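# Stow green block in pull-out basket, close basket

## Task

Put the small green block into the pull-out basket of the base cabinet, then slide the basket fully closed; the robot must finish upright, neither fallen nor tilted.

## Robot and tools

Robot: an omnidirectional wheeled base with a column about 1.7 m high. A carriage rides up the column (lift_m) and carries a left and a right arm, six joints each, each ending in a five-finger hand. Arm bases sit about 0.57 m plus lift_m above the floor; carriage parts hang about 0.15 m lower. A hand point reaches up to 0.78 m from its shoulder but only about 0.4 m below the arm base. The parked arm pose is joints 1 to 6 = 0, 0.05, 0.05, 1.45, 0, 0. Cameras: carriage_camera (fixed, forward, tilted about 20 degrees down), left_wrist_camera and right_wrist_camera (on the little-finger side, aimed at the hand point).

Frames: the base frame has its origin on the floor beneath the base centre, x forward, y left, z up, metres. The left_hand and right_hand readings are hand-point positions in this frame; the true hand is often a bit lower, especially at long reach. base_odometry is the base frame as it was at the start, counted from wheel turns (slip counts as travel); heading in rad, left positive, -3.142 to 3.142.

move: one action plus optional cameras and blocking. The action has base, joints or both, and optionally speeds and min_time_s; motions start together. base holds exactly one relative command, an offset from where the base last reported itself: translate_m (m, forward positive, -2 to 2), strafe_m (m, left positive, -2 to 2) or rotate_rad (rad, counter-clockwise positive, -6.3 to 6.3). joints is one object keyed by joint name, all absolute targets: lift_m (0 to 1 m); for each side left_/right_ joint1_rad (-2.617 to 3.054, 0 forward, positive left), joint2_rad (0 to 3.141, shoulder: 0 upper arm back level, 1.57 up, 3.14 forward level), joint3_rad (0 to 3.141, elbow, 0 folded, 3.14 straight), joint4_rad (-1.57 to 1.57, wrist pitch, positive lifts fingertips), joint5_rad (-1.57 to 1.57, wrist yaw, positive turns fingertips right), joint6_rad (-2.094 to 2.094, roll, positive clockwise seen from forearm). Hand keys per side (-1 to 1, +1 open, -1 closed): _hand_little, _ring, _middle, _index, _thumb_bend, _thumb_turn (-1 puts the thumb opposite the fingers). Settings: _hand_force_limit (-1 about 0 N to +1 about 10 N, 15 N thumb) and _hand_speed (-0.96 to 1; full speed from +0.48). speeds caps top speed for this action: translate_m/strafe_m 0.02 to 0.5 m/s, rotate_rad 0.05 to 1.57 rad/s, lift_m 0.02 to 0.27 m/s. min_time_s (0.1 to 8 s) sets a minimum duration for arm motions; values of 2 or more keep hand paths straighter. cameras lists names or ["all"]; [] for none. blocking true (default) returns once all motion rests; false returns within about 0.5 s while motion continues. Actions cap at 15 s; a move is cut off after 14 s (time_out).

wait(seconds 0 to 10, cameras): lets time pass, returns early once running moves settle. stop(cameras): brakes all your running motions; braked parts say stopped and may keep pressing. zoom_image(camera, region [x0,y0,x1,y1] pixels, at most 504 by 504): closer look at that camera's newest image. show_instructions: shows the reference pages. finished_scene(scene 1): ends the scene irreversibly; the basket must be shut with the block inside without help.

Results: base_status and joint_status give done, moving, off_target (resting away from target, maybe still pushing), not_followed (withheld by the self-collision check, see the line joint command not followed), contact_stop or time_out (uncommanded stops; after one appears, your later move, wait and finished_scene calls in that reply are skipped). on_its_own lists what the robot did unprompted. motor_effort is percent of maximum with the peak in brackets. <side>_hand_stopped_by gives per motor (little, ring, middle, index, thumb_bend, thumb_turn) moving, target, force, stalled or fault. <side>_<motor>_load_n is fingertip force in N, positive when pushed open; a lost grip shows as loads near 0. A MOTOR HOT line appears at 75 °C; at 100 °C that arm goes limp for 30 to 60 s (limit_stop_at_motor_heat), then resend targets.

Gripping: a finger motor moves only when its target changes by at least 0.002, stopping at the target or when load hits force_limit. For a gentle grip use _hand_speed -0.94 or lower. Thumb in front plus fingers holds objects about 0.035 to 0.065 m thick.

Cautions: avoid hard hits; at default base speeds touching anything fixed is already a hard hit, so approach cabinets slowly. Arms and hands have no contact stop and keep pressing. Never drop the block, even a few millimetres; set it down. The robot tips easily with the carriage high, arms outstretched, while pushing or pulling, or in sudden stops; pushing the basket shut with the base or arm can pitch it, so watch hand z rising unexpectedly. If pressed against something, back off about 0.2 m. Keep arms apart: arm-on-arm presses can end the scene. With joint 2 below 0.8, turning joint 1 outward by 0.5 or more can hit the column. Park arms when idle to limit heating. Thinking time lets the scene run on. Loose objects may occasionally be nudged by something.

Each tool is called by a JSON object that holds its "name" and its "arguments".

Reference images:

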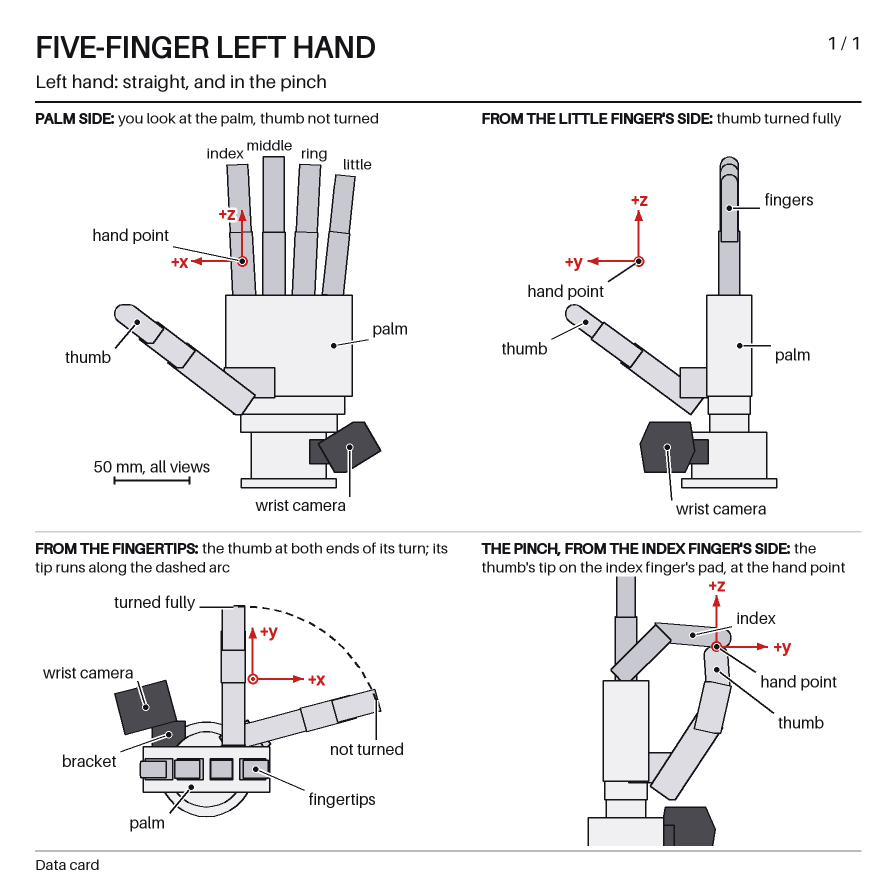

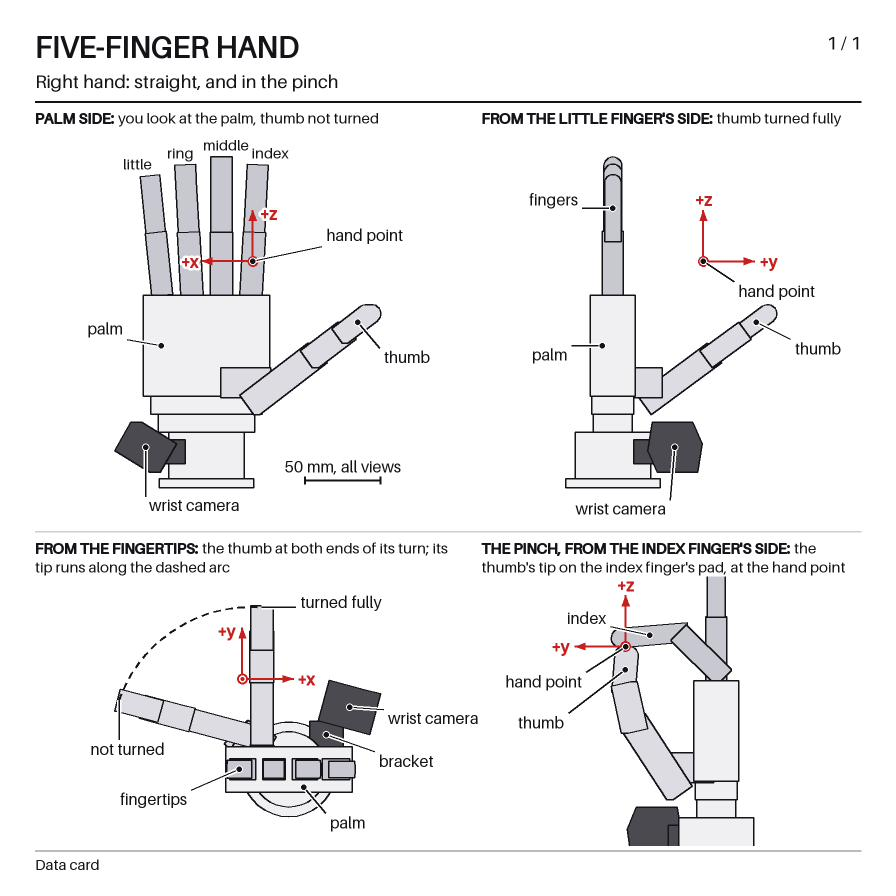

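## Session

{"name": "move", "arguments": {}}

Scene clock: 0.00 s.
Joint torques (N m): no reading
Motor temperatures (°C): left_arm=[23 28 32 38 24 26] | right_arm=[24 33 37 38 25 24]
base_odometry: x=+0.000 y=+0.000 heading=+0.000
base_status: not commanded
joint_positions: lift_m=+0.300 left_joint1_rad=+0.008 left_joint2_rad=+0.033 left_joint3_rad=+0.046 left_joint4_rad=+1.436 left_joint5_rad=-0.047 left_joint6_rad=-0.026 right_joint1_rad=+0.019 right_joint2_rad=+0.060 right_joint3_rad=+0.067 right_joint4_rad=+1.467 right_joint5_rad=-0.032 right_joint6_rad=+0.030 left_hand_little=+1.000 left_hand_ring=+1.000 left_hand_middle=+1.000 left_hand_index=+1.000 left_hand_thumb_turn=+1.000 left_hand_thumb_bend=+1.000 left_hand_force_limit=+0.000 left_hand_speed=-0.800 right_hand_little=+1.000 right_hand_ring=+1.000 right_hand_middle=+1.000 right_hand_index=+1.000 right_hand_thumb_turn=+1.000 right_hand_thumb_bend=+1.000 right_hand_force_limit=+0.000 right_hand_speed=-0.800
joint_status: not commanded
left_hand_stopped_by: target,target,target,target,target,target
right_hand_stopped_by: target,target,target,target,target,target
left_little_load_n: 0.0
left_ring_load_n: 0.0
left_middle_load_n: 0.0
left_index_load_n: 0.0
left_thumb_bend_load_n: 0.0
left_thumb_turn_load_n: 0.0
right_little_load_n: 0.0
right_ring_load_n: 0.0
right_middle_load_n: 0.0
right_index_load_n: 0.0
right_thumb_bend_load_n: 0.0
right_thumb_turn_load_n: 0.0
motor_effort: lift_m=+27 drive_wheels=+1
left_hand: x=+0.3167 y=+0.2969 z=+1.3351 quat_wxyz=(+0.700, -0.060, +0.025, -0.711) (m; base frame)
right_hand: x=+0.3100 y=-0.2788 z=+1.3402 quat_wxyz=(+0.724, -0.046, +0.023, -0.688) (m; base frame)
pictures: carriage_camera, left_wrist_camera, right_wrist_camera

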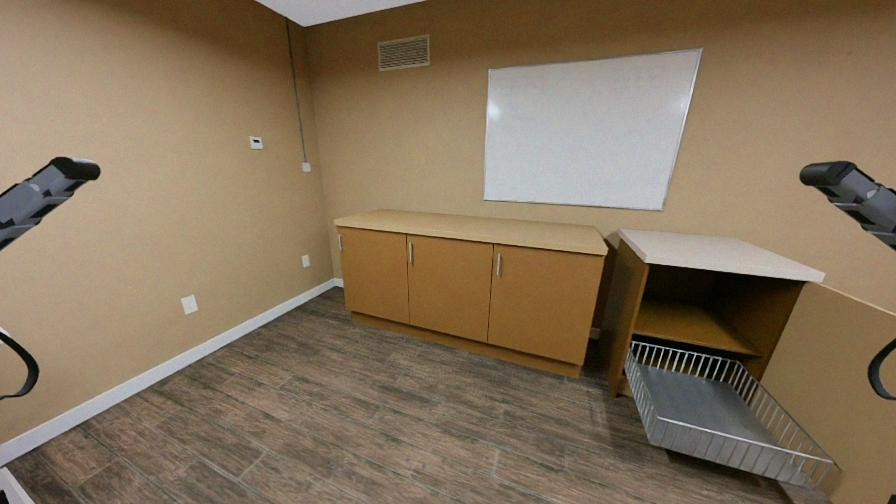

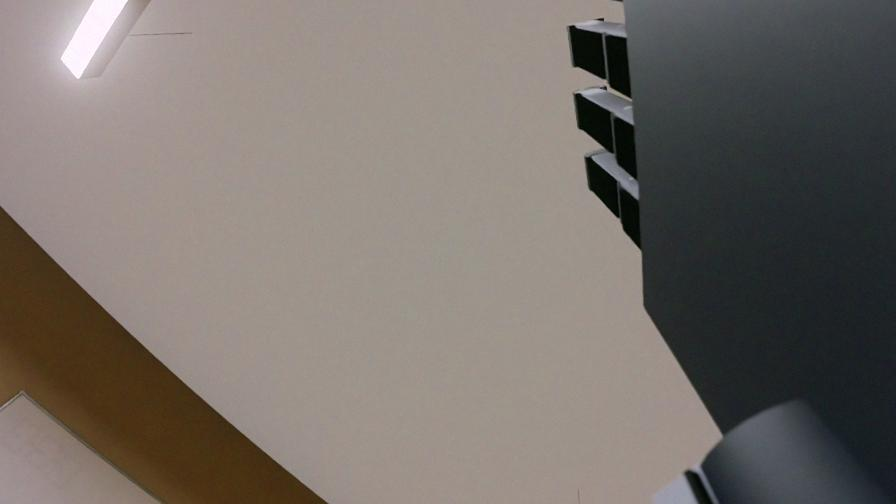

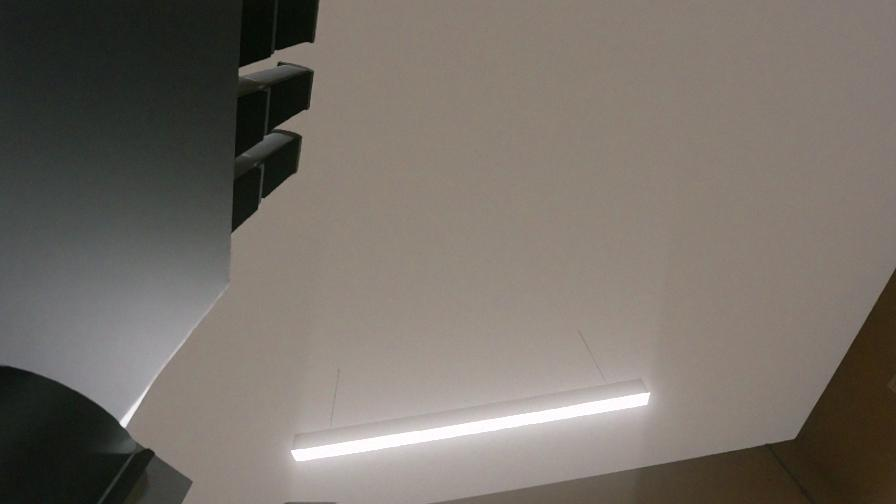

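{"name": "move", "arguments": {"base": {"rotate_rad": -0.9}, "cameras": ["carriage_camera"]}}

{"name": "move", "arguments": {"base": {"rotate_rad": -1.2}, "cameras": ["carriage_camera"]}}

{"name": "move", "arguments": {"base": {"rotate_rad": -1.2}, "cameras": ["carriage_camera"]}}

{"name": "move", "arguments": {"base": {"rotate_rad": -1.2}, "cameras": ["carriage_camera"]}}

Scene clock: 7.77 s.
Joint torques (N m): left_arm=[0.05 4.21 5.01 -0.11 -0.02 -0.05] | right_arm=[-0.06 4.11 5.44 -0.06 0.12 -0.05]
move: done
base_odometry: x=+0.000 y=+0.000 heading=-0.899
base_status: done
joint_positions: lift_m=+0.300 left_joint1_rad=+0.008 left_joint2_rad=+0.033 left_joint3_rad=+0.046 left_joint4_rad=+1.434 left_joint5_rad=-0.047 left_joint6_rad=-0.026 right_joint1_rad=+0.019 right_joint2_rad=+0.060 right_joint3_rad=+0.067 right_joint4_rad=+1.467 right_joint5_rad=-0.032 right_joint6_rad=+0.030 left_hand_little=+1.000 left_hand_ring=+1.000 left_hand_middle=+1.000 left_hand_index=+1.000 left_hand_thumb_turn=+1.000 left_hand_thumb_bend=+1.000 left_hand_force_limit=+0.000 left_hand_speed=-0.800 right_hand_little=+1.000 right_hand_ring=+1.000 right_hand_middle=+1.000 right_hand_index=+1.000 right_hand_thumb_turn=+1.000 right_hand_thumb_bend=+1.000 right_hand_force_limit=+0.000 right_hand_speed=-0.800
joint_status: not commanded
left_hand_stopped_by: target,target,target,target,target,target
right_hand_stopped_by: target,target,target,target,target,target
left_little_load_n: 0.0
left_ring_load_n: 0.0
left_middle_load_n: 0.0
left_index_load_n: 0.0
left_thumb_bend_load_n: 0.0
left_thumb_turn_load_n: 0.0
right_little_load_n: 0.0
right_ring_load_n: 0.0
right_middle_load_n: 0.0
right_index_load_n: 0.0
right_thumb_bend_load_n: 0.0
right_thumb_turn_load_n: 0.0
motor_effort: lift_m=+27(27) drive_wheels=+9(13)
left_hand: x=+0.3173 y=+0.2969 z=+1.3349 quat_wxyz=(+0.700, -0.061, +0.026, -0.711)
right_hand: x=+0.3100 y=-0.2788 z=+1.3402 quat_wxyz=(+0.724, -0.046, +0.023, -0.688)

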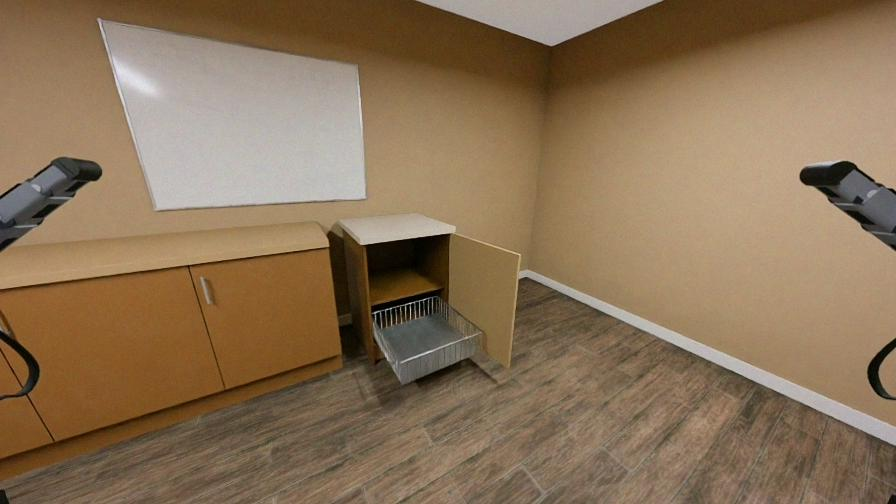

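Scene clock: 10.53 s.
Joint torques (N m): left_arm=[0.06 4.21 5.07 -0.11 -0.03 -0.05] | right_arm=[-0.06 4.08 5.39 -0.04 0.13 -0.04]
move: done
base_odometry: x=+0.000 y=+0.000 heading=-2.099
base_status: done
joint_positions: lift_m=+0.300 left_joint1_rad=+0.008 left_joint2_rad=+0.033 left_joint3_rad=+0.046 left_joint4_rad=+1.433 left_joint5_rad=-0.047 left_joint6_rad=-0.026 right_joint1_rad=+0.019 right_joint2_rad=+0.060 right_joint3_rad=+0.067 right_joint4_rad=+1.466 right_joint5_rad=-0.032 right_joint6_rad=+0.030 left_hand_little=+1.000 left_hand_ring=+1.000 left_hand_middle=+1.000 left_hand_index=+1.000 left_hand_thumb_turn=+1.000 left_hand_thumb_bend=+1.000 left_hand_force_limit=+0.000 left_hand_speed=-0.800 right_hand_little=+1.000 right_hand_ring=+1.000 right_hand_middle=+1.000 right_hand_index=+1.000 right_hand_thumb_turn=+1.000 right_hand_thumb_bend=+1.000 right_hand_force_limit=+0.000 right_hand_speed=-0.800
joint_status: not commanded
left_hand_stopped_by: target,target,target,target,target,target
right_hand_stopped_by: target,target,target,target,target,target
left_little_load_n: 0.0
left_ring_load_n: 0.0
left_middle_load_n: 0.0
left_index_load_n: 0.0
left_thumb_bend_load_n: 0.0
left_thumb_turn_load_n: 0.0
right_little_load_n: 0.0
right_ring_load_n: 0.0
right_middle_load_n: 0.0
right_index_load_n: 0.0
right_thumb_bend_load_n: 0.0
right_thumb_turn_load_n: 0.0
motor_effort: lift_m=+27(27) drive_wheels=+10(20)
left_hand: x=+0.3176 y=+0.2969 z=+1.3348 quat_wxyz=(+0.700, -0.061, +0.026, -0.711)
right_hand: x=+0.3101 y=-0.2788 z=+1.3402 quat_wxyz=(+0.724, -0.046, +0.023, -0.688)

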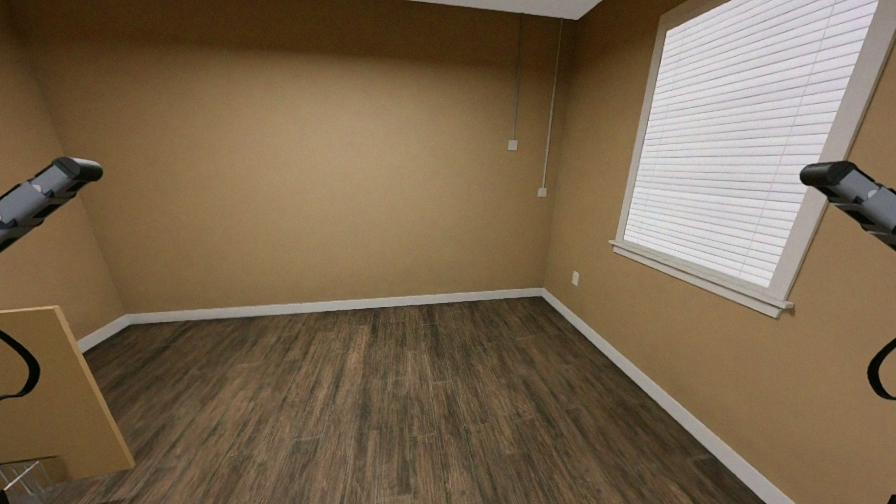

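Scene clock: 13.30 s.
Joint torques (N m): left_arm=[0.06 4.21 5.04 -0.11 -0.03 -0.05] | right_arm=[-0.06 4.08 5.44 -0.03 0.12 -0.04]
move: done
base_odometry: x=+0.000 y=+0.000 heading=+2.985
base_status: done
joint_positions: lift_m=+0.300 left_joint1_rad=+0.008 left_joint2_rad=+0.033 left_joint3_rad=+0.046 left_joint4_rad=+1.433 left_joint5_rad=-0.047 left_joint6_rad=-0.026 right_joint1_rad=+0.019 right_joint2_rad=+0.060 right_joint3_rad=+0.067 right_joint4_rad=+1.466 right_joint5_rad=-0.032 right_joint6_rad=+0.030 left_hand_little=+1.000 left_hand_ring=+1.000 left_hand_middle=+1.000 left_hand_index=+1.000 left_hand_thumb_turn=+1.000 left_hand_thumb_bend=+1.000 left_hand_force_limit=+0.000 left_hand_speed=-0.800 right_hand_little=+1.000 right_hand_ring=+1.000 right_hand_middle=+1.000 right_hand_index=+1.000 right_hand_thumb_turn=+1.000 right_hand_thumb_bend=+1.000 right_hand_force_limit=+0.000 right_hand_speed=-0.800
joint_status: not commanded
left_hand_stopped_by: target,target,target,target,target,target
right_hand_stopped_by: target,target,target,target,target,target
left_little_load_n: 0.0
left_ring_load_n: 0.0
left_middle_load_n: 0.0
left_index_load_n: 0.0
left_thumb_bend_load_n: 0.0
left_thumb_turn_load_n: 0.0
right_little_load_n: 0.0
right_ring_load_n: 0.0
right_middle_load_n: -0.5
right_index_load_n: 0.0
right_thumb_bend_load_n: 0.0
right_thumb_turn_load_n: 0.0
motor_effort: lift_m=+27(27) drive_wheels=+10(20)
left_hand: x=+0.3177 y=+0.2969 z=+1.3348 quat_wxyz=(+0.700, -0.061, +0.027, -0.711)
right_hand: x=+0.3101 y=-0.2788 z=+1.3402 quat_wxyz=(+0.724, -0.046, +0.023, -0.688)

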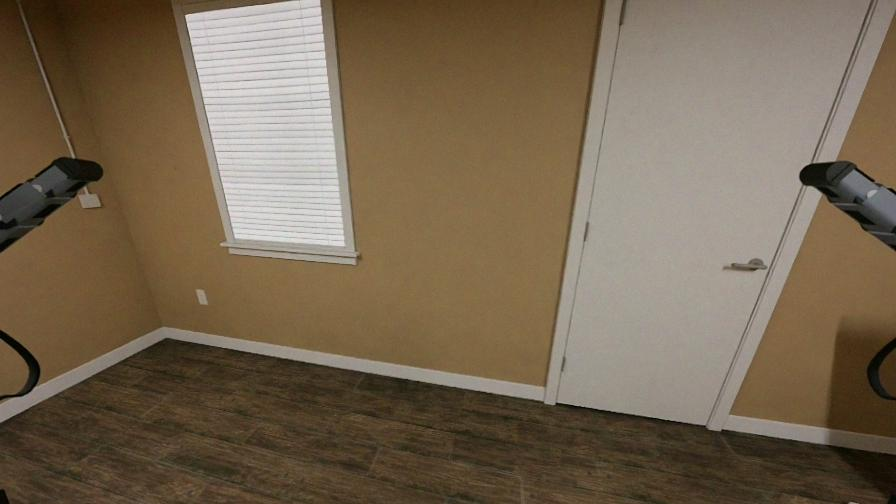

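Scene clock: 16.07 s.
Joint torques (N m): left_arm=[0.05 4.19 5.01 -0.1 -0.02 -0.05] | right_arm=[-0.08 4.05 5.46 -0.04 0.13 -0.04]
move: done
base_odometry: x=+0.000 y=+0.000 heading=+1.785
base_status: done
joint_positions: lift_m=+0.300 left_joint1_rad=+0.008 left_joint2_rad=+0.033 left_joint3_rad=+0.046 left_joint4_rad=+1.433 left_joint5_rad=-0.047 left_joint6_rad=-0.026 right_joint1_rad=+0.019 right_joint2_rad=+0.060 right_joint3_rad=+0.067 right_joint4_rad=+1.466 right_joint5_rad=-0.032 right_joint6_rad=+0.030 left_hand_little=+1.000 left_hand_ring=+1.000 left_hand_middle=+1.000 left_hand_index=+1.000 left_hand_thumb_turn=+1.000 left_hand_thumb_bend=+1.000 left_hand_force_limit=+0.000 left_hand_speed=-0.800 right_hand_little=+1.000 right_hand_ring=+1.000 right_hand_middle=+1.000 right_hand_index=+1.000 right_hand_thumb_turn=+1.000 right_hand_thumb_bend=+1.000 right_hand_force_limit=+0.000 right_hand_speed=-0.800
joint_status: not commanded
left_hand_stopped_by: target,target,target,target,target,target
right_hand_stopped_by: target,target,target,target,target,target
left_little_load_n: 0.0
left_ring_load_n: 0.0
left_middle_load_n: 0.0
left_index_load_n: 0.0
left_thumb_bend_load_n: 0.0
left_thumb_turn_load_n: 0.0
right_little_load_n: 0.0
right_ring_load_n: 0.0
right_middle_load_n: 0.0
right_index_load_n: 0.0
right_thumb_bend_load_n: 0.0
right_thumb_turn_load_n: 0.0
motor_effort: lift_m=+27(27) drive_wheels=+11(21)
left_hand: x=+0.3177 y=+0.2969 z=+1.3348 quat_wxyz=(+0.700, -0.061, +0.027, -0.711)
right_hand: x=+0.3102 y=-0.2788 z=+1.3402 quat_wxyz=(+0.724, -0.046, +0.024, -0.688)

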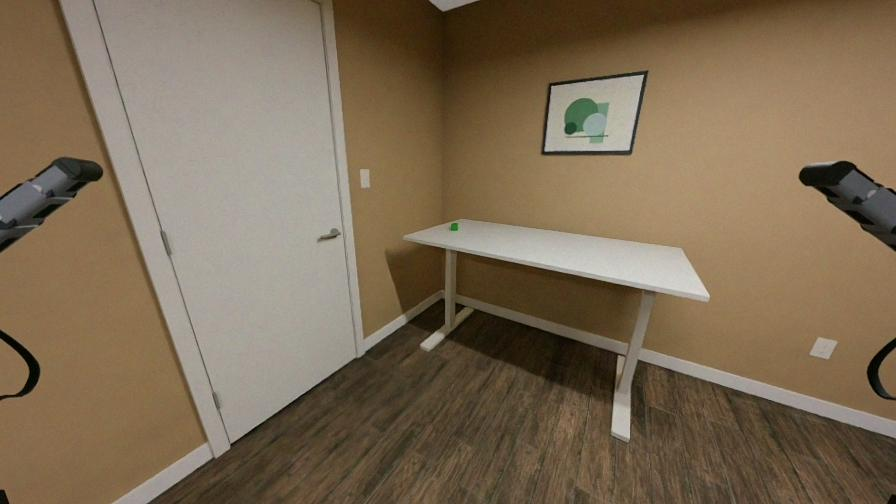

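{"name": "zoom_image", "arguments": {"camera": "carriage_camera", "region": [380, 190, 540, 280]}}

{"name": "move", "arguments": {"base": {"rotate_rad": -0.541}, "joints": {"lift_m": 0.5}, "cameras": ["carriage_camera"]}}

Scaled by 3.150.

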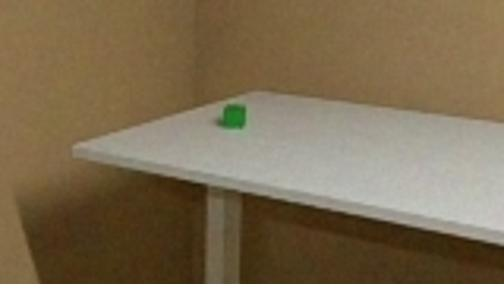

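Scene clock: 53.77 s.
Joint torques (N m): left_arm=[0.05 4.19 5.03 -0.11 -0.03 -0.05] | right_arm=[-0.08 4.1 5.46 -0.05 0.13 -0.04]
move: done
base_odometry: x=+0.000 y=+0.000 heading=+1.245
base_status: done
joint_positions: lift_m=+0.500 left_joint1_rad=+0.008 left_joint2_rad=+0.034 left_joint3_rad=+0.046 left_joint4_rad=+1.433 left_joint5_rad=-0.047 left_joint6_rad=-0.026 right_joint1_rad=+0.019 right_joint2_rad=+0.060 right_joint3_rad=+0.067 right_joint4_rad=+1.467 right_joint5_rad=-0.032 right_joint6_rad=+0.030 left_hand_little=+1.000 left_hand_ring=+1.000 left_hand_middle=+1.000 left_hand_index=+1.000 left_hand_thumb_turn=+1.000 left_hand_thumb_bend=+1.000 left_hand_force_limit=+0.000 left_hand_speed=-0.800 right_hand_little=+1.000 right_hand_ring=+1.000 right_hand_middle=+1.000 right_hand_index=+1.000 right_hand_thumb_turn=+1.000 right_hand_thumb_bend=+1.000 right_hand_force_limit=+0.000 right_hand_speed=-0.800
joint_status: all done
left_hand_stopped_by: target,target,target,target,target,target
right_hand_stopped_by: target,target,target,target,target,target
left_little_load_n: 0.0
left_ring_load_n: 0.0
left_middle_load_n: 0.0
left_index_load_n: 0.0
left_thumb_bend_load_n: 0.0
left_thumb_turn_load_n: 0.0
right_little_load_n: 0.0
right_ring_load_n: 0.0
right_middle_load_n: 0.0
right_index_load_n: 0.0
right_thumb_bend_load_n: 0.0
right_thumb_turn_load_n: 0.0
motor_effort: lift_m=+28(37) drive_wheels=+8(21)
left_hand: x=+0.3176 y=+0.2969 z=+1.5347 quat_wxyz=(+0.700, -0.061, +0.026, -0.711)
right_hand: x=+0.3099 y=-0.2788 z=+1.5402 quat_wxyz=(+0.724, -0.046, +0.023, -0.688)
carriage_camera: T_world_to_cam=[[0.01242, -0.99977, 0.01721, -0.02671], [-0.31113, -0.02022, -0.95015, 1.46975], [0.95029, 0.00644, -0.31131, 0.33951]] pos_world=[0.13498, 0.00083, 1.50264]

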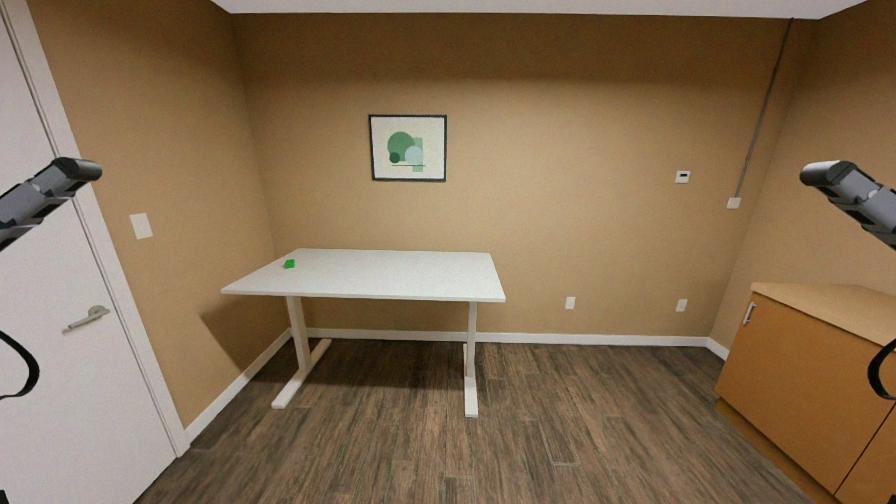

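{"name": "move", "arguments": {"base": {"strafe_m": 0.7}, "cameras": ["carriage_camera"]}}

{"name": "move", "arguments": {"base": {"translate_m": 0.6}, "speeds": {"translate_m": 0.3}, "cameras": ["carriage_camera"]}}

Scene clock: 87.57 s.
Joint torques (N m): left_arm=[0.14 4.18 5 -0.12 -0.03 -0.05] | right_arm=[-0.03 4.08 5.44 -0.04 0.12 -0.05]
move: done
base_odometry: x=-0.663 y=+0.225 heading=+1.243
base_status: done
joint_positions: lift_m=+0.500 left_joint1_rad=+0.008 left_joint2_rad=+0.034 left_joint3_rad=+0.046 left_joint4_rad=+1.434 left_joint5_rad=-0.047 left_joint6_rad=-0.026 right_joint1_rad=+0.019 right_joint2_rad=+0.060 right_joint3_rad=+0.067 right_joint4_rad=+1.467 right_joint5_rad=-0.032 right_joint6_rad=+0.030 left_hand_little=+1.000 left_hand_ring=+1.000 left_hand_middle=+1.000 left_hand_index=+1.000 left_hand_thumb_turn=+1.000 left_hand_thumb_bend=+1.000 left_hand_force_limit=+0.000 left_hand_speed=-0.800 right_hand_little=+1.000 right_hand_ring=+1.000 right_hand_middle=+1.000 right_hand_index=+1.000 right_hand_thumb_turn=+1.000 right_hand_thumb_bend=+1.000 right_hand_force_limit=+0.000 right_hand_speed=-0.800
joint_status: not commanded
left_hand_stopped_by: target,target,target,target,target,target
right_hand_stopped_by: target,target,target,target,target,target
left_little_load_n: 0.0
left_ring_load_n: 0.0
left_middle_load_n: 0.0
left_index_load_n: 0.0
left_thumb_bend_load_n: 0.0
left_thumb_turn_load_n: 0.0
right_little_load_n: 0.0
right_ring_load_n: 0.5
right_middle_load_n: 0.0
right_index_load_n: 0.0
right_thumb_bend_load_n: 0.0
right_thumb_turn_load_n: 0.0
motor_effort: lift_m=+28(29) drive_wheels=-10(32)
left_hand: x=+0.3174 y=+0.2969 z=+1.5348 quat_wxyz=(+0.700, -0.061, +0.026, -0.711)
right_hand: x=+0.3099 y=-0.2789 z=+1.5402 quat_wxyz=(+0.724, -0.046, +0.023, -0.688)
carriage_camera: T_world_to_cam=[[0.01242, -0.99977, 0.01721, -0.02671], [-0.31113, -0.02022, -0.95015, 1.46975], [0.95029, 0.00644, -0.31131, 0.33951]] pos_world=[0.13498, 0.00083, 1.50264]

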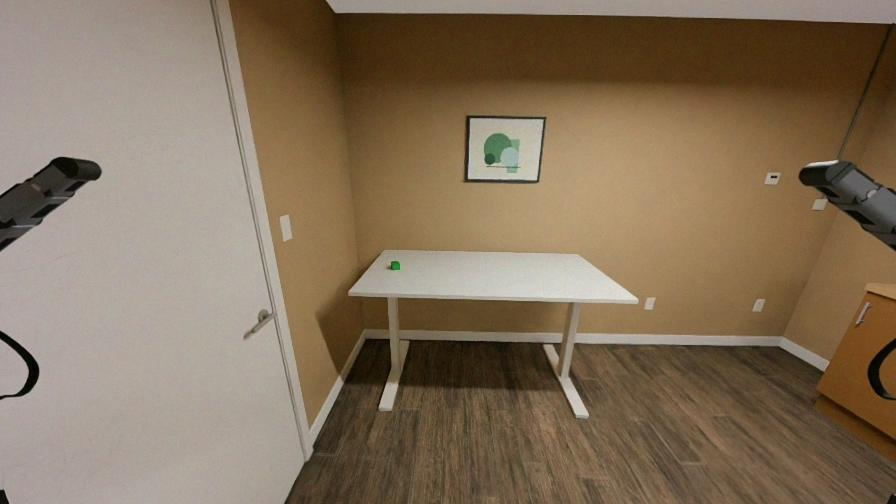

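Scene clock: 91.17 s.
Joint torques (N m): left_arm=[0.08 4.14 5.07 -0.11 -0.03 -0.05] | right_arm=[-0.02 4.08 5.48 -0.03 0.13 -0.04]
move: done
base_odometry: x=-0.471 y=+0.794 heading=+1.244
base_status: done
joint_positions: lift_m=+0.500 left_joint1_rad=+0.008 left_joint2_rad=+0.034 left_joint3_rad=+0.046 left_joint4_rad=+1.435 left_joint5_rad=-0.047 left_joint6_rad=-0.026 right_joint1_rad=+0.019 right_joint2_rad=+0.060 right_joint3_rad=+0.067 right_joint4_rad=+1.466 right_joint5_rad=-0.032 right_joint6_rad=+0.030 left_hand_little=+1.000 left_hand_ring=+1.000 left_hand_middle=+1.000 left_hand_index=+1.000 left_hand_thumb_turn=+1.000 left_hand_thumb_bend=+1.000 left_hand_force_limit=+0.000 left_hand_speed=-0.800 right_hand_little=+1.000 right_hand_ring=+1.000 right_hand_middle=+1.000 right_hand_index=+1.000 right_hand_thumb_turn=+1.000 right_hand_thumb_bend=+1.000 right_hand_force_limit=+0.000 right_hand_speed=-0.800
joint_status: not commanded
left_hand_stopped_by: target,target,target,target,target,target
right_hand_stopped_by: target,target,target,target,target,target
left_little_load_n: 0.0
left_ring_load_n: 0.0
left_middle_load_n: 0.0
left_index_load_n: 0.0
left_thumb_bend_load_n: 0.0
left_thumb_turn_load_n: 0.0
right_little_load_n: 0.0
right_ring_load_n: 0.0
right_middle_load_n: 0.0
right_index_load_n: 0.0
right_thumb_bend_load_n: 0.0
right_thumb_turn_load_n: 0.0
motor_effort: lift_m=+28(29) drive_wheels=-4(18)
left_hand: x=+0.3172 y=+0.2969 z=+1.5349 quat_wxyz=(+0.700, -0.060, +0.026, -0.711)
right_hand: x=+0.3103 y=-0.2788 z=+1.5400 quat_wxyz=(+0.724, -0.046, +0.024, -0.688)
carriage_camera: T_world_to_cam=[[0.01242, -0.99977, 0.01721, -0.02671], [-0.31113, -0.02022, -0.95015, 1.46975], [0.95029, 0.00644, -0.31131, 0.33951]] pos_world=[0.13498, 0.00083, 1.50264]

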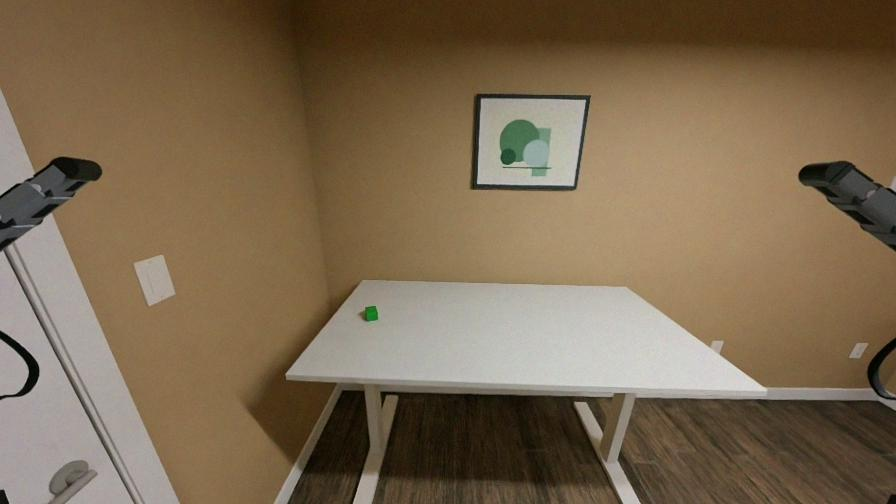

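{"name": "move", "arguments": {"joints": {"left_joint1_rad": 0, "left_joint2_rad": 1.57, "left_joint3_rad": 1.57, "left_joint4_rad": 0, "left_joint5_rad": 0, "left_joint6_rad": 0}, "min_time_s": 2.5}}

{"name": "move", "arguments": {"joints": {"left_joint2_rad": 1.57, "left_joint3_rad": 1.17, "left_joint4_rad": 0}, "min_time_s": 1.5}}

{"name": "move", "arguments": {"joints": {"left_joint2_rad": 1.97, "left_joint3_rad": 1.57, "left_joint4_rad": -0.3, "left_hand_thumb_turn": -1}, "min_time_s": 1.5, "cameras": ["carriage_camera", "left_wrist_camera"]}}

Scene clock: 147.37 s.
Joint torques (N m): left_arm=[-0.43 -5.81 8.06 1.62 0.1 0.09] | right_arm=[-0.05 4.07 5.45 -0.03 0.12 -0.05]
move: done
base_odometry: x=-0.471 y=+0.794 heading=+1.244
base_status: not commanded
joint_positions: lift_m=+0.500 left_joint1_rad=+0.005 left_joint2_rad=+1.553 left_joint3_rad=+1.551 left_joint4_rad=+0.019 left_joint5_rad=-0.013 left_joint6_rad=-0.013 right_joint1_rad=+0.019 right_joint2_rad=+0.060 right_joint3_rad=+0.067 right_joint4_rad=+1.466 right_joint5_rad=-0.032 right_joint6_rad=+0.030 left_hand_little=+1.000 left_hand_ring=+1.000 left_hand_middle=+1.000 left_hand_index=+1.000 left_hand_thumb_turn=+1.000 left_hand_thumb_bend=+1.000 left_hand_force_limit=+0.000 left_hand_speed=-0.800 right_hand_little=+1.000 right_hand_ring=+1.000 right_hand_middle=+1.000 right_hand_index=+1.000 right_hand_thumb_turn=+1.000 right_hand_thumb_bend=+1.000 right_hand_force_limit=+0.000 right_hand_speed=-0.800
joint_status: all done
left_hand_stopped_by: target,target,target,target,target,target
right_hand_stopped_by: target,target,target,target,target,target
left_little_load_n: 0.0
left_ring_load_n: 0.0
left_middle_load_n: 0.0
left_index_load_n: 0.0
left_thumb_bend_load_n: 0.0
left_thumb_turn_load_n: -0.5
right_little_load_n: 0.0
right_ring_load_n: 0.0
right_middle_load_n: 0.0
right_index_load_n: 0.0
right_thumb_bend_load_n: 0.0
right_thumb_turn_load_n: 0.0
motor_effort: lift_m=+28(29) drive_wheels=-5(7)
left_hand: x=+0.7549 y=+0.2932 z=+1.4711 quat_wxyz=(+0.506, -0.503, +0.488, -0.503)
right_hand: x=+0.3103 y=-0.2788 z=+1.5400 quat_wxyz=(+0.724, -0.046, +0.024, -0.688)
pictures: none

Scene clock: 149.17 s.
Joint torques (N m): left_arm=[-0.42 -6 6.04 1.66 0.1 0.09] | right_arm=[-0.02 4.1 5.45 -0.03 0.13 -0.04]
move: done
base_odometry: x=-0.471 y=+0.794 heading=+1.244
base_status: not commanded
joint_positions: lift_m=+0.500 left_joint1_rad=+0.005 left_joint2_rad=+1.553 left_joint3_rad=+1.179 left_joint4_rad=+0.010 left_joint5_rad=-0.013 left_joint6_rad=-0.013 right_joint1_rad=+0.019 right_joint2_rad=+0.060 right_joint3_rad=+0.067 right_joint4_rad=+1.466 right_joint5_rad=-0.032 right_joint6_rad=+0.030 left_hand_little=+1.000 left_hand_ring=+1.000 left_hand_middle=+1.000 left_hand_index=+1.000 left_hand_thumb_turn=+1.000 left_hand_thumb_bend=+1.000 left_hand_force_limit=+0.000 left_hand_speed=-0.800 right_hand_little=+1.000 right_hand_ring=+1.000 right_hand_middle=+1.000 right_hand_index=+1.000 right_hand_thumb_turn=+1.000 right_hand_thumb_bend=+1.000 right_hand_force_limit=+0.000 right_hand_speed=-0.800
joint_status: all done
left_hand_stopped_by: target,target,target,target,target,target
right_hand_stopped_by: target,target,target,target,target,target
left_little_load_n: 0.0
left_ring_load_n: 0.0
left_middle_load_n: 0.0
left_index_load_n: 0.0
left_thumb_bend_load_n: 0.0
left_thumb_turn_load_n: 0.0
right_little_load_n: 0.0
right_ring_load_n: 0.0
right_middle_load_n: 0.0
right_index_load_n: 0.0
right_thumb_bend_load_n: 0.0
right_thumb_turn_load_n: -0.5
motor_effort: lift_m=+28(29) drive_wheels=-6(7)
left_hand: x=+0.7199 y=+0.2930 z=+1.2815 quat_wxyz=(+0.403, -0.590, +0.574, -0.399)
right_hand: x=+0.3103 y=-0.2788 z=+1.5400 quat_wxyz=(+0.724, -0.046, +0.024, -0.688)
pictures: none

Scene clock: 154.80 s.
Joint torques (N m): left_arm=[-0.44 -8.8 7.95 1.34 0.08 0.09] | right_arm=[-0.03 4.1 5.45 -0.04 0.13 -0.05]
move: done
base_odometry: x=-0.471 y=+0.794 heading=+1.244
base_status: not commanded
joint_positions: lift_m=+0.500 left_joint1_rad=+0.005 left_joint2_rad=+1.946 left_joint3_rad=+1.551 left_joint4_rad=-0.283 left_joint5_rad=-0.013 left_joint6_rad=-0.012 right_joint1_rad=+0.019 right_joint2_rad=+0.060 right_joint3_rad=+0.067 right_joint4_rad=+1.466 right_joint5_rad=-0.032 right_joint6_rad=+0.030 left_hand_little=+1.000 left_hand_ring=+1.000 left_hand_middle=+1.000 left_hand_index=+1.000 left_hand_thumb_turn=-1.000 left_hand_thumb_bend=+1.000 left_hand_force_limit=+0.000 left_hand_speed=-0.800 right_hand_little=+1.000 right_hand_ring=+1.000 right_hand_middle=+1.000 right_hand_index=+1.000 right_hand_thumb_turn=+1.000 right_hand_thumb_bend=+1.000 right_hand_force_limit=+0.000 right_hand_speed=-0.800
joint_status: all done
left_hand_stopped_by: target,target,target,target,target,target
right_hand_stopped_by: target,target,target,target,target,target
left_little_load_n: 0.0
left_ring_load_n: 0.0
left_middle_load_n: 0.0
left_index_load_n: 0.0
left_thumb_bend_load_n: 0.0
left_thumb_turn_load_n: 0.0
right_little_load_n: 0.0
right_ring_load_n: 0.0
right_middle_load_n: 0.0
right_index_load_n: 0.0
right_thumb_bend_load_n: 0.0
right_thumb_turn_load_n: 0.0
motor_effort: lift_m=+28(29) drive_wheels=-4(8)
left_hand: x=+0.7626 y=+0.2932 z=+1.1945 quat_wxyz=(+0.309, -0.645, +0.630, -0.302)
right_hand: x=+0.3103 y=-0.2788 z=+1.5400 quat_wxyz=(+0.724, -0.046, +0.024, -0.688)
carriage_camera: T_world_to_cam=[[0.01242, -0.99977, 0.01721, -0.02671], [-0.31113, -0.02022, -0.95015, 1.46975], [0.95029, 0.00644, -0.31131, 0.33951]] pos_world=[0.13498, 0.00083, 1.50264]
left_wrist_camera: T_world_to_cam=[[0.63523, -0.22474, 0.7389, -1.29807], [-0.47826, -0.86568, 0.14786, 0.44298], [0.60642, -0.44731, -0.65739, 0.57004]] pos_world=[0.69075, 0.34674, 1.26839]

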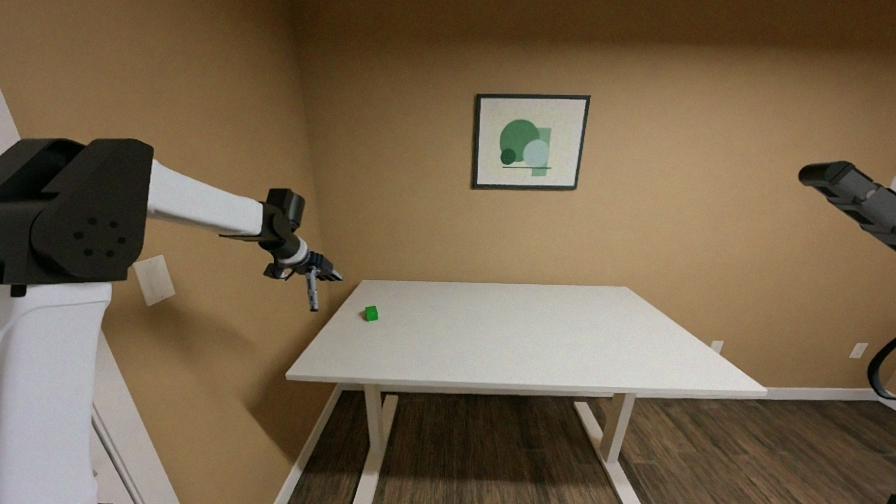

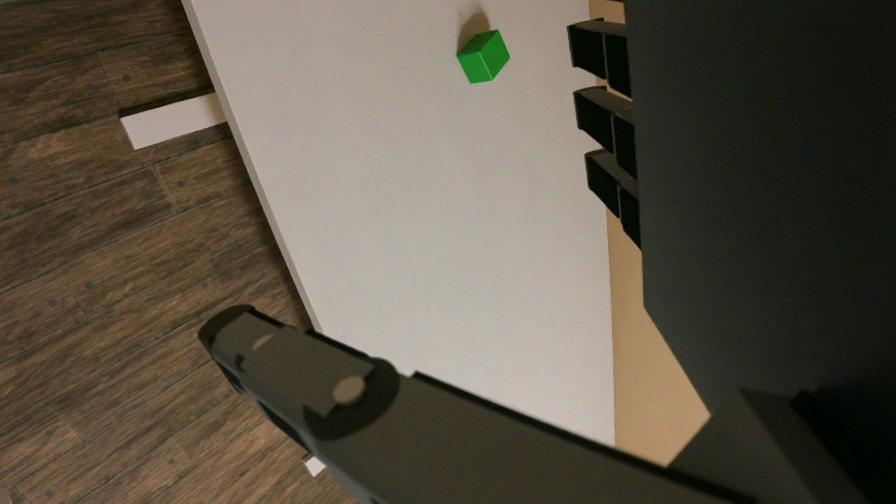

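{"name": "move", "arguments": {"base": {"translate_m": 0.45}, "speeds": {"translate_m": 0.2}, "joints": {"left_joint2_rad": 1.8, "left_joint3_rad": 1.2, "left_joint4_rad": -0.06}, "min_time_s": 2.5, "cameras": ["carriage_camera", "left_wrist_camera"]}}

Scene clock: 196.07 s.
Joint torques (N m): left_arm=[-0.43 -12.1 5.46 1.51 0.07 0.1] | right_arm=[-0.05 4.07 5.46 -0.03 0.12 -0.05]
Motor temperatures (°C): left_arm=[22 34 36 38 23 25] | right_arm=[23 31 37 34 24 23]
move: done
base_odometry: x=-0.327 y=+1.220 heading=+1.245
base_status: done
joint_positions: lift_m=+0.500 left_joint1_rad=+0.005 left_joint2_rad=+1.831 left_joint3_rad=+1.210 left_joint4_rad=-0.061 left_joint5_rad=-0.012 left_joint6_rad=-0.012 right_joint1_rad=+0.019 right_joint2_rad=+0.060 right_joint3_rad=+0.067 right_joint4_rad=+1.466 right_joint5_rad=-0.032 right_joint6_rad=+0.030 left_hand_little=+1.000 left_hand_ring=+1.000 left_hand_middle=+1.000 left_hand_index=+1.000 left_hand_thumb_turn=-1.000 left_hand_thumb_bend=+1.000 left_hand_force_limit=+0.000 left_hand_speed=-0.800 right_hand_little=+1.000 right_hand_ring=+1.000 right_hand_middle=+1.000 right_hand_index=+1.000 right_hand_thumb_turn=+1.000 right_hand_thumb_bend=+1.000 right_hand_force_limit=+0.000 right_hand_speed=-0.800
joint_status: all done
left_hand_stopped_by: target,target,target,target,target,target
right_hand_stopped_by: target,target,target,target,target,target
left_little_load_n: 0.0
left_ring_load_n: 0.0
left_middle_load_n: 0.0
left_index_load_n: -0.5
left_thumb_bend_load_n: 0.0
left_thumb_turn_load_n: 0.0
right_little_load_n: 0.0
right_ring_load_n: 0.0
right_middle_load_n: 0.0
right_index_load_n: 0.0
right_thumb_bend_load_n: 0.0
right_thumb_turn_load_n: 0.0
motor_effort: lift_m=+28(29) drive_wheels=-8(19)
left_hand: x=+0.7179 y=+0.2928 z=+1.1485 quat_wxyz=(+0.307, -0.646, +0.631, -0.301)
right_hand: x=+0.3103 y=-0.2788 z=+1.5400 quat_wxyz=(+0.724, -0.046, +0.024, -0.688)
carriage_camera: T_world_to_cam=[[0.01242, -0.99977, 0.01721, -0.02671], [-0.31113, -0.02022, -0.95015, 1.46975], [0.95029, 0.00644, -0.31131, 0.33951]] pos_world=[0.13498, 0.00083, 1.50264]
left_wrist_camera: T_world_to_cam=[[0.63792, -0.22477, 0.73657, -1.23507], [-0.47822, -0.86531, 0.15011, 0.42525], [0.60363, -0.448, -0.65949, 0.57138]] pos_world=[0.64634, 0.34634, 1.2227]

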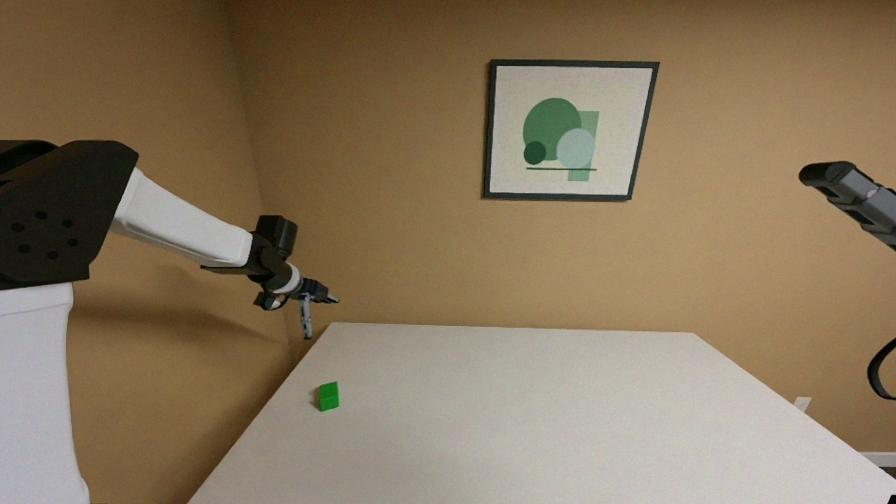

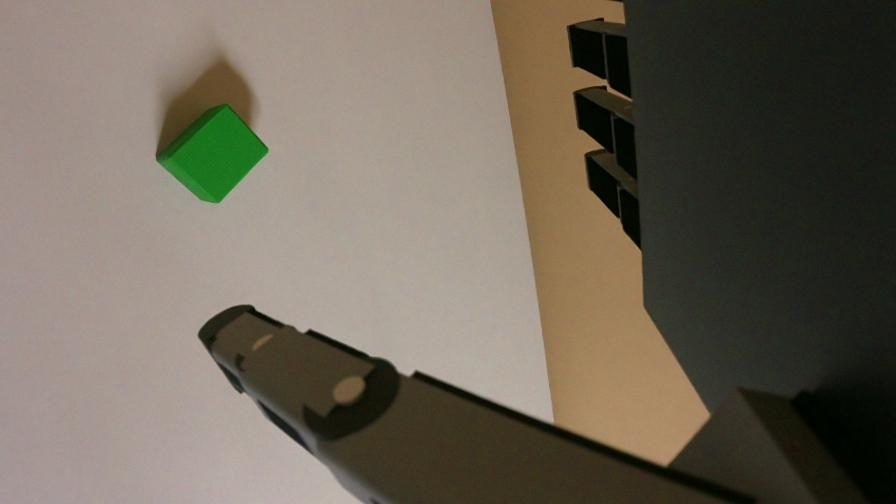

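{"name": "zoom_image", "arguments": {"camera": "left_wrist_camera", "region": [120, 60, 320, 240]}}

{"name": "zoom_image", "arguments": {"camera": "carriage_camera", "region": [240, 280, 400, 430]}}

Scaled by 2.520.

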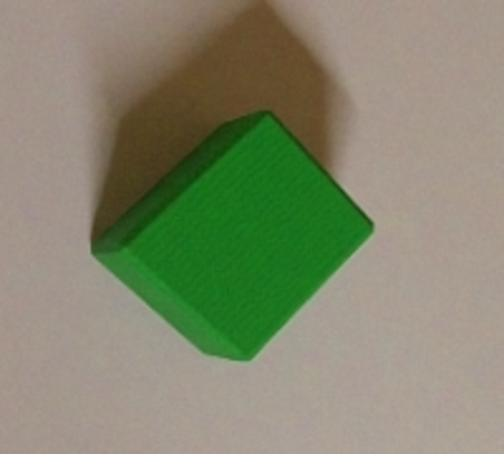

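Scaled by 3.150.

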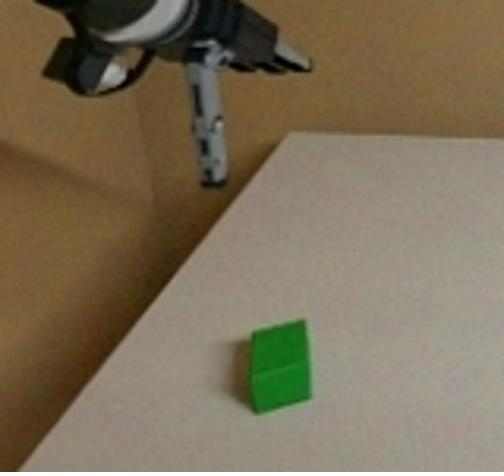

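{"name": "move", "arguments": {"base": {"strafe_m": -0.2}, "speeds": {"strafe_m": 0.2}, "joints": {"left_joint1_rad": 0.385}, "min_time_s": 2, "cameras": ["carriage_camera", "left_wrist_camera"]}}

Scene clock: 255.30 s.
Joint torques (N m): left_arm=[0.39 -12.08 5.52 1.49 0.04 0.09] | right_arm=[0.01 4.05 5.46 -0.03 0.13 -0.04]
Motor temperatures (°C): left_arm=[22 45 34 40 23 25] | right_arm=[23 30 37 33 24 23]
move: done
base_odometry: x=-0.137 y=+1.156 heading=+1.245
base_status: done
joint_positions: lift_m=+0.500 left_joint1_rad=+0.382 left_joint2_rad=+1.830 left_joint3_rad=+1.210 left_joint4_rad=-0.060 left_joint5_rad=-0.008 left_joint6_rad=-0.012 right_joint1_rad=+0.019 right_joint2_rad=+0.060 right_joint3_rad=+0.067 right_joint4_rad=+1.466 right_joint5_rad=-0.033 right_joint6_rad=+0.030 left_hand_little=+1.000 left_hand_ring=+1.000 left_hand_middle=+1.000 left_hand_index=+1.000 left_hand_thumb_turn=-1.000 left_hand_thumb_bend=+1.000 left_hand_force_limit=+0.000 left_hand_speed=-0.800 right_hand_little=+1.000 right_hand_ring=+1.000 right_hand_middle=+1.000 right_hand_index=+1.000 right_hand_thumb_turn=+1.000 right_hand_thumb_bend=+1.000 right_hand_force_limit=+0.000 right_hand_speed=-0.800
joint_status: all done
left_hand_stopped_by: target,target,target,target,target,target
right_hand_stopped_by: target,target,target,target,target,target
left_little_load_n: 0.0
left_ring_load_n: 0.0
left_middle_load_n: 0.0
left_index_load_n: 0.0
left_thumb_bend_load_n: 0.0
left_thumb_turn_load_n: 0.0
right_little_load_n: 0.0
right_ring_load_n: 0.0
right_middle_load_n: 0.0
right_index_load_n: 0.0
right_thumb_bend_load_n: 0.0
right_thumb_turn_load_n: 0.0
motor_effort: lift_m=+28(29) drive_wheels=-5(18)
left_hand: x=+0.6934 y=+0.4754 z=+1.1490 quat_wxyz=(+0.358, -0.752, +0.499, -0.240)
right_hand: x=+0.3103 y=-0.2788 z=+1.5400 quat_wxyz=(+0.724, -0.046, +0.024, -0.688)
carriage_camera: T_world_to_cam=[[0.01242, -0.99977, 0.01721, -0.02671], [-0.31113, -0.02022, -0.95015, 1.46975], [0.95029, 0.00644, -0.31131, 0.33951]] pos_world=[0.13498, 0.00083, 1.50264]
left_wrist_camera: T_world_to_cam=[[0.67421, 0.02479, 0.73813, -1.32437], [-0.12979, -0.97991, 0.15146, 0.38283], [0.72705, -0.19792, -0.65744, 0.46138]] pos_world=[0.60714, 0.49928, 1.22291]

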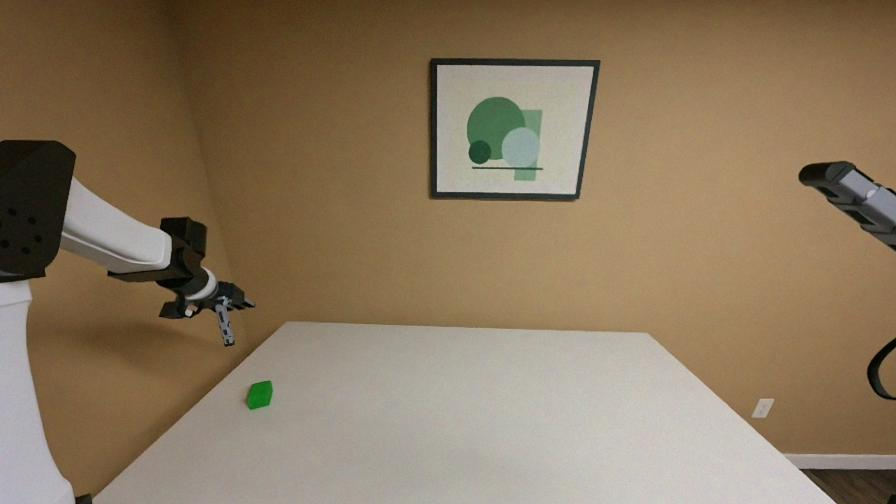

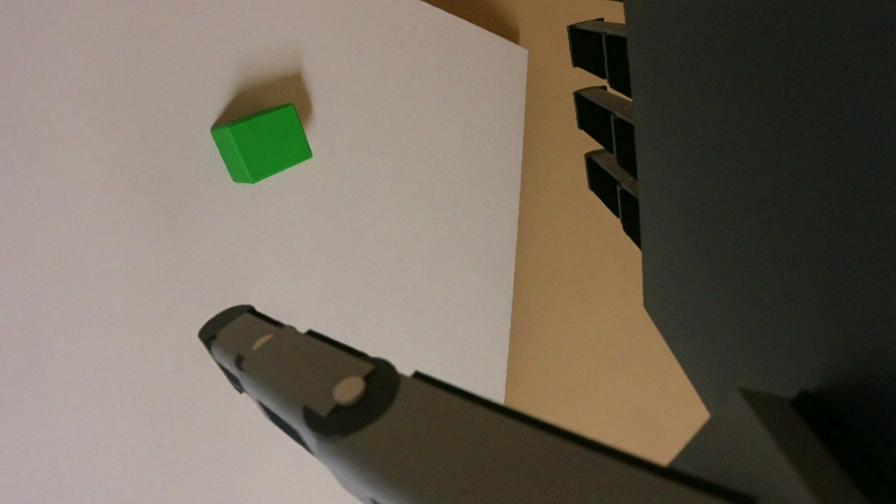

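{"name": "zoom_image", "arguments": {"camera": "left_wrist_camera", "region": [180, 60, 340, 220]}}

Scaled by 3.150.

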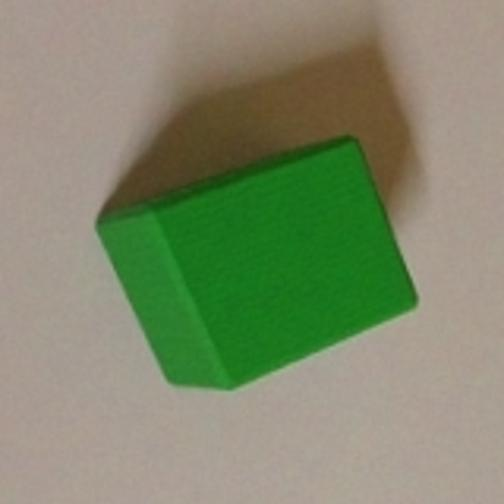

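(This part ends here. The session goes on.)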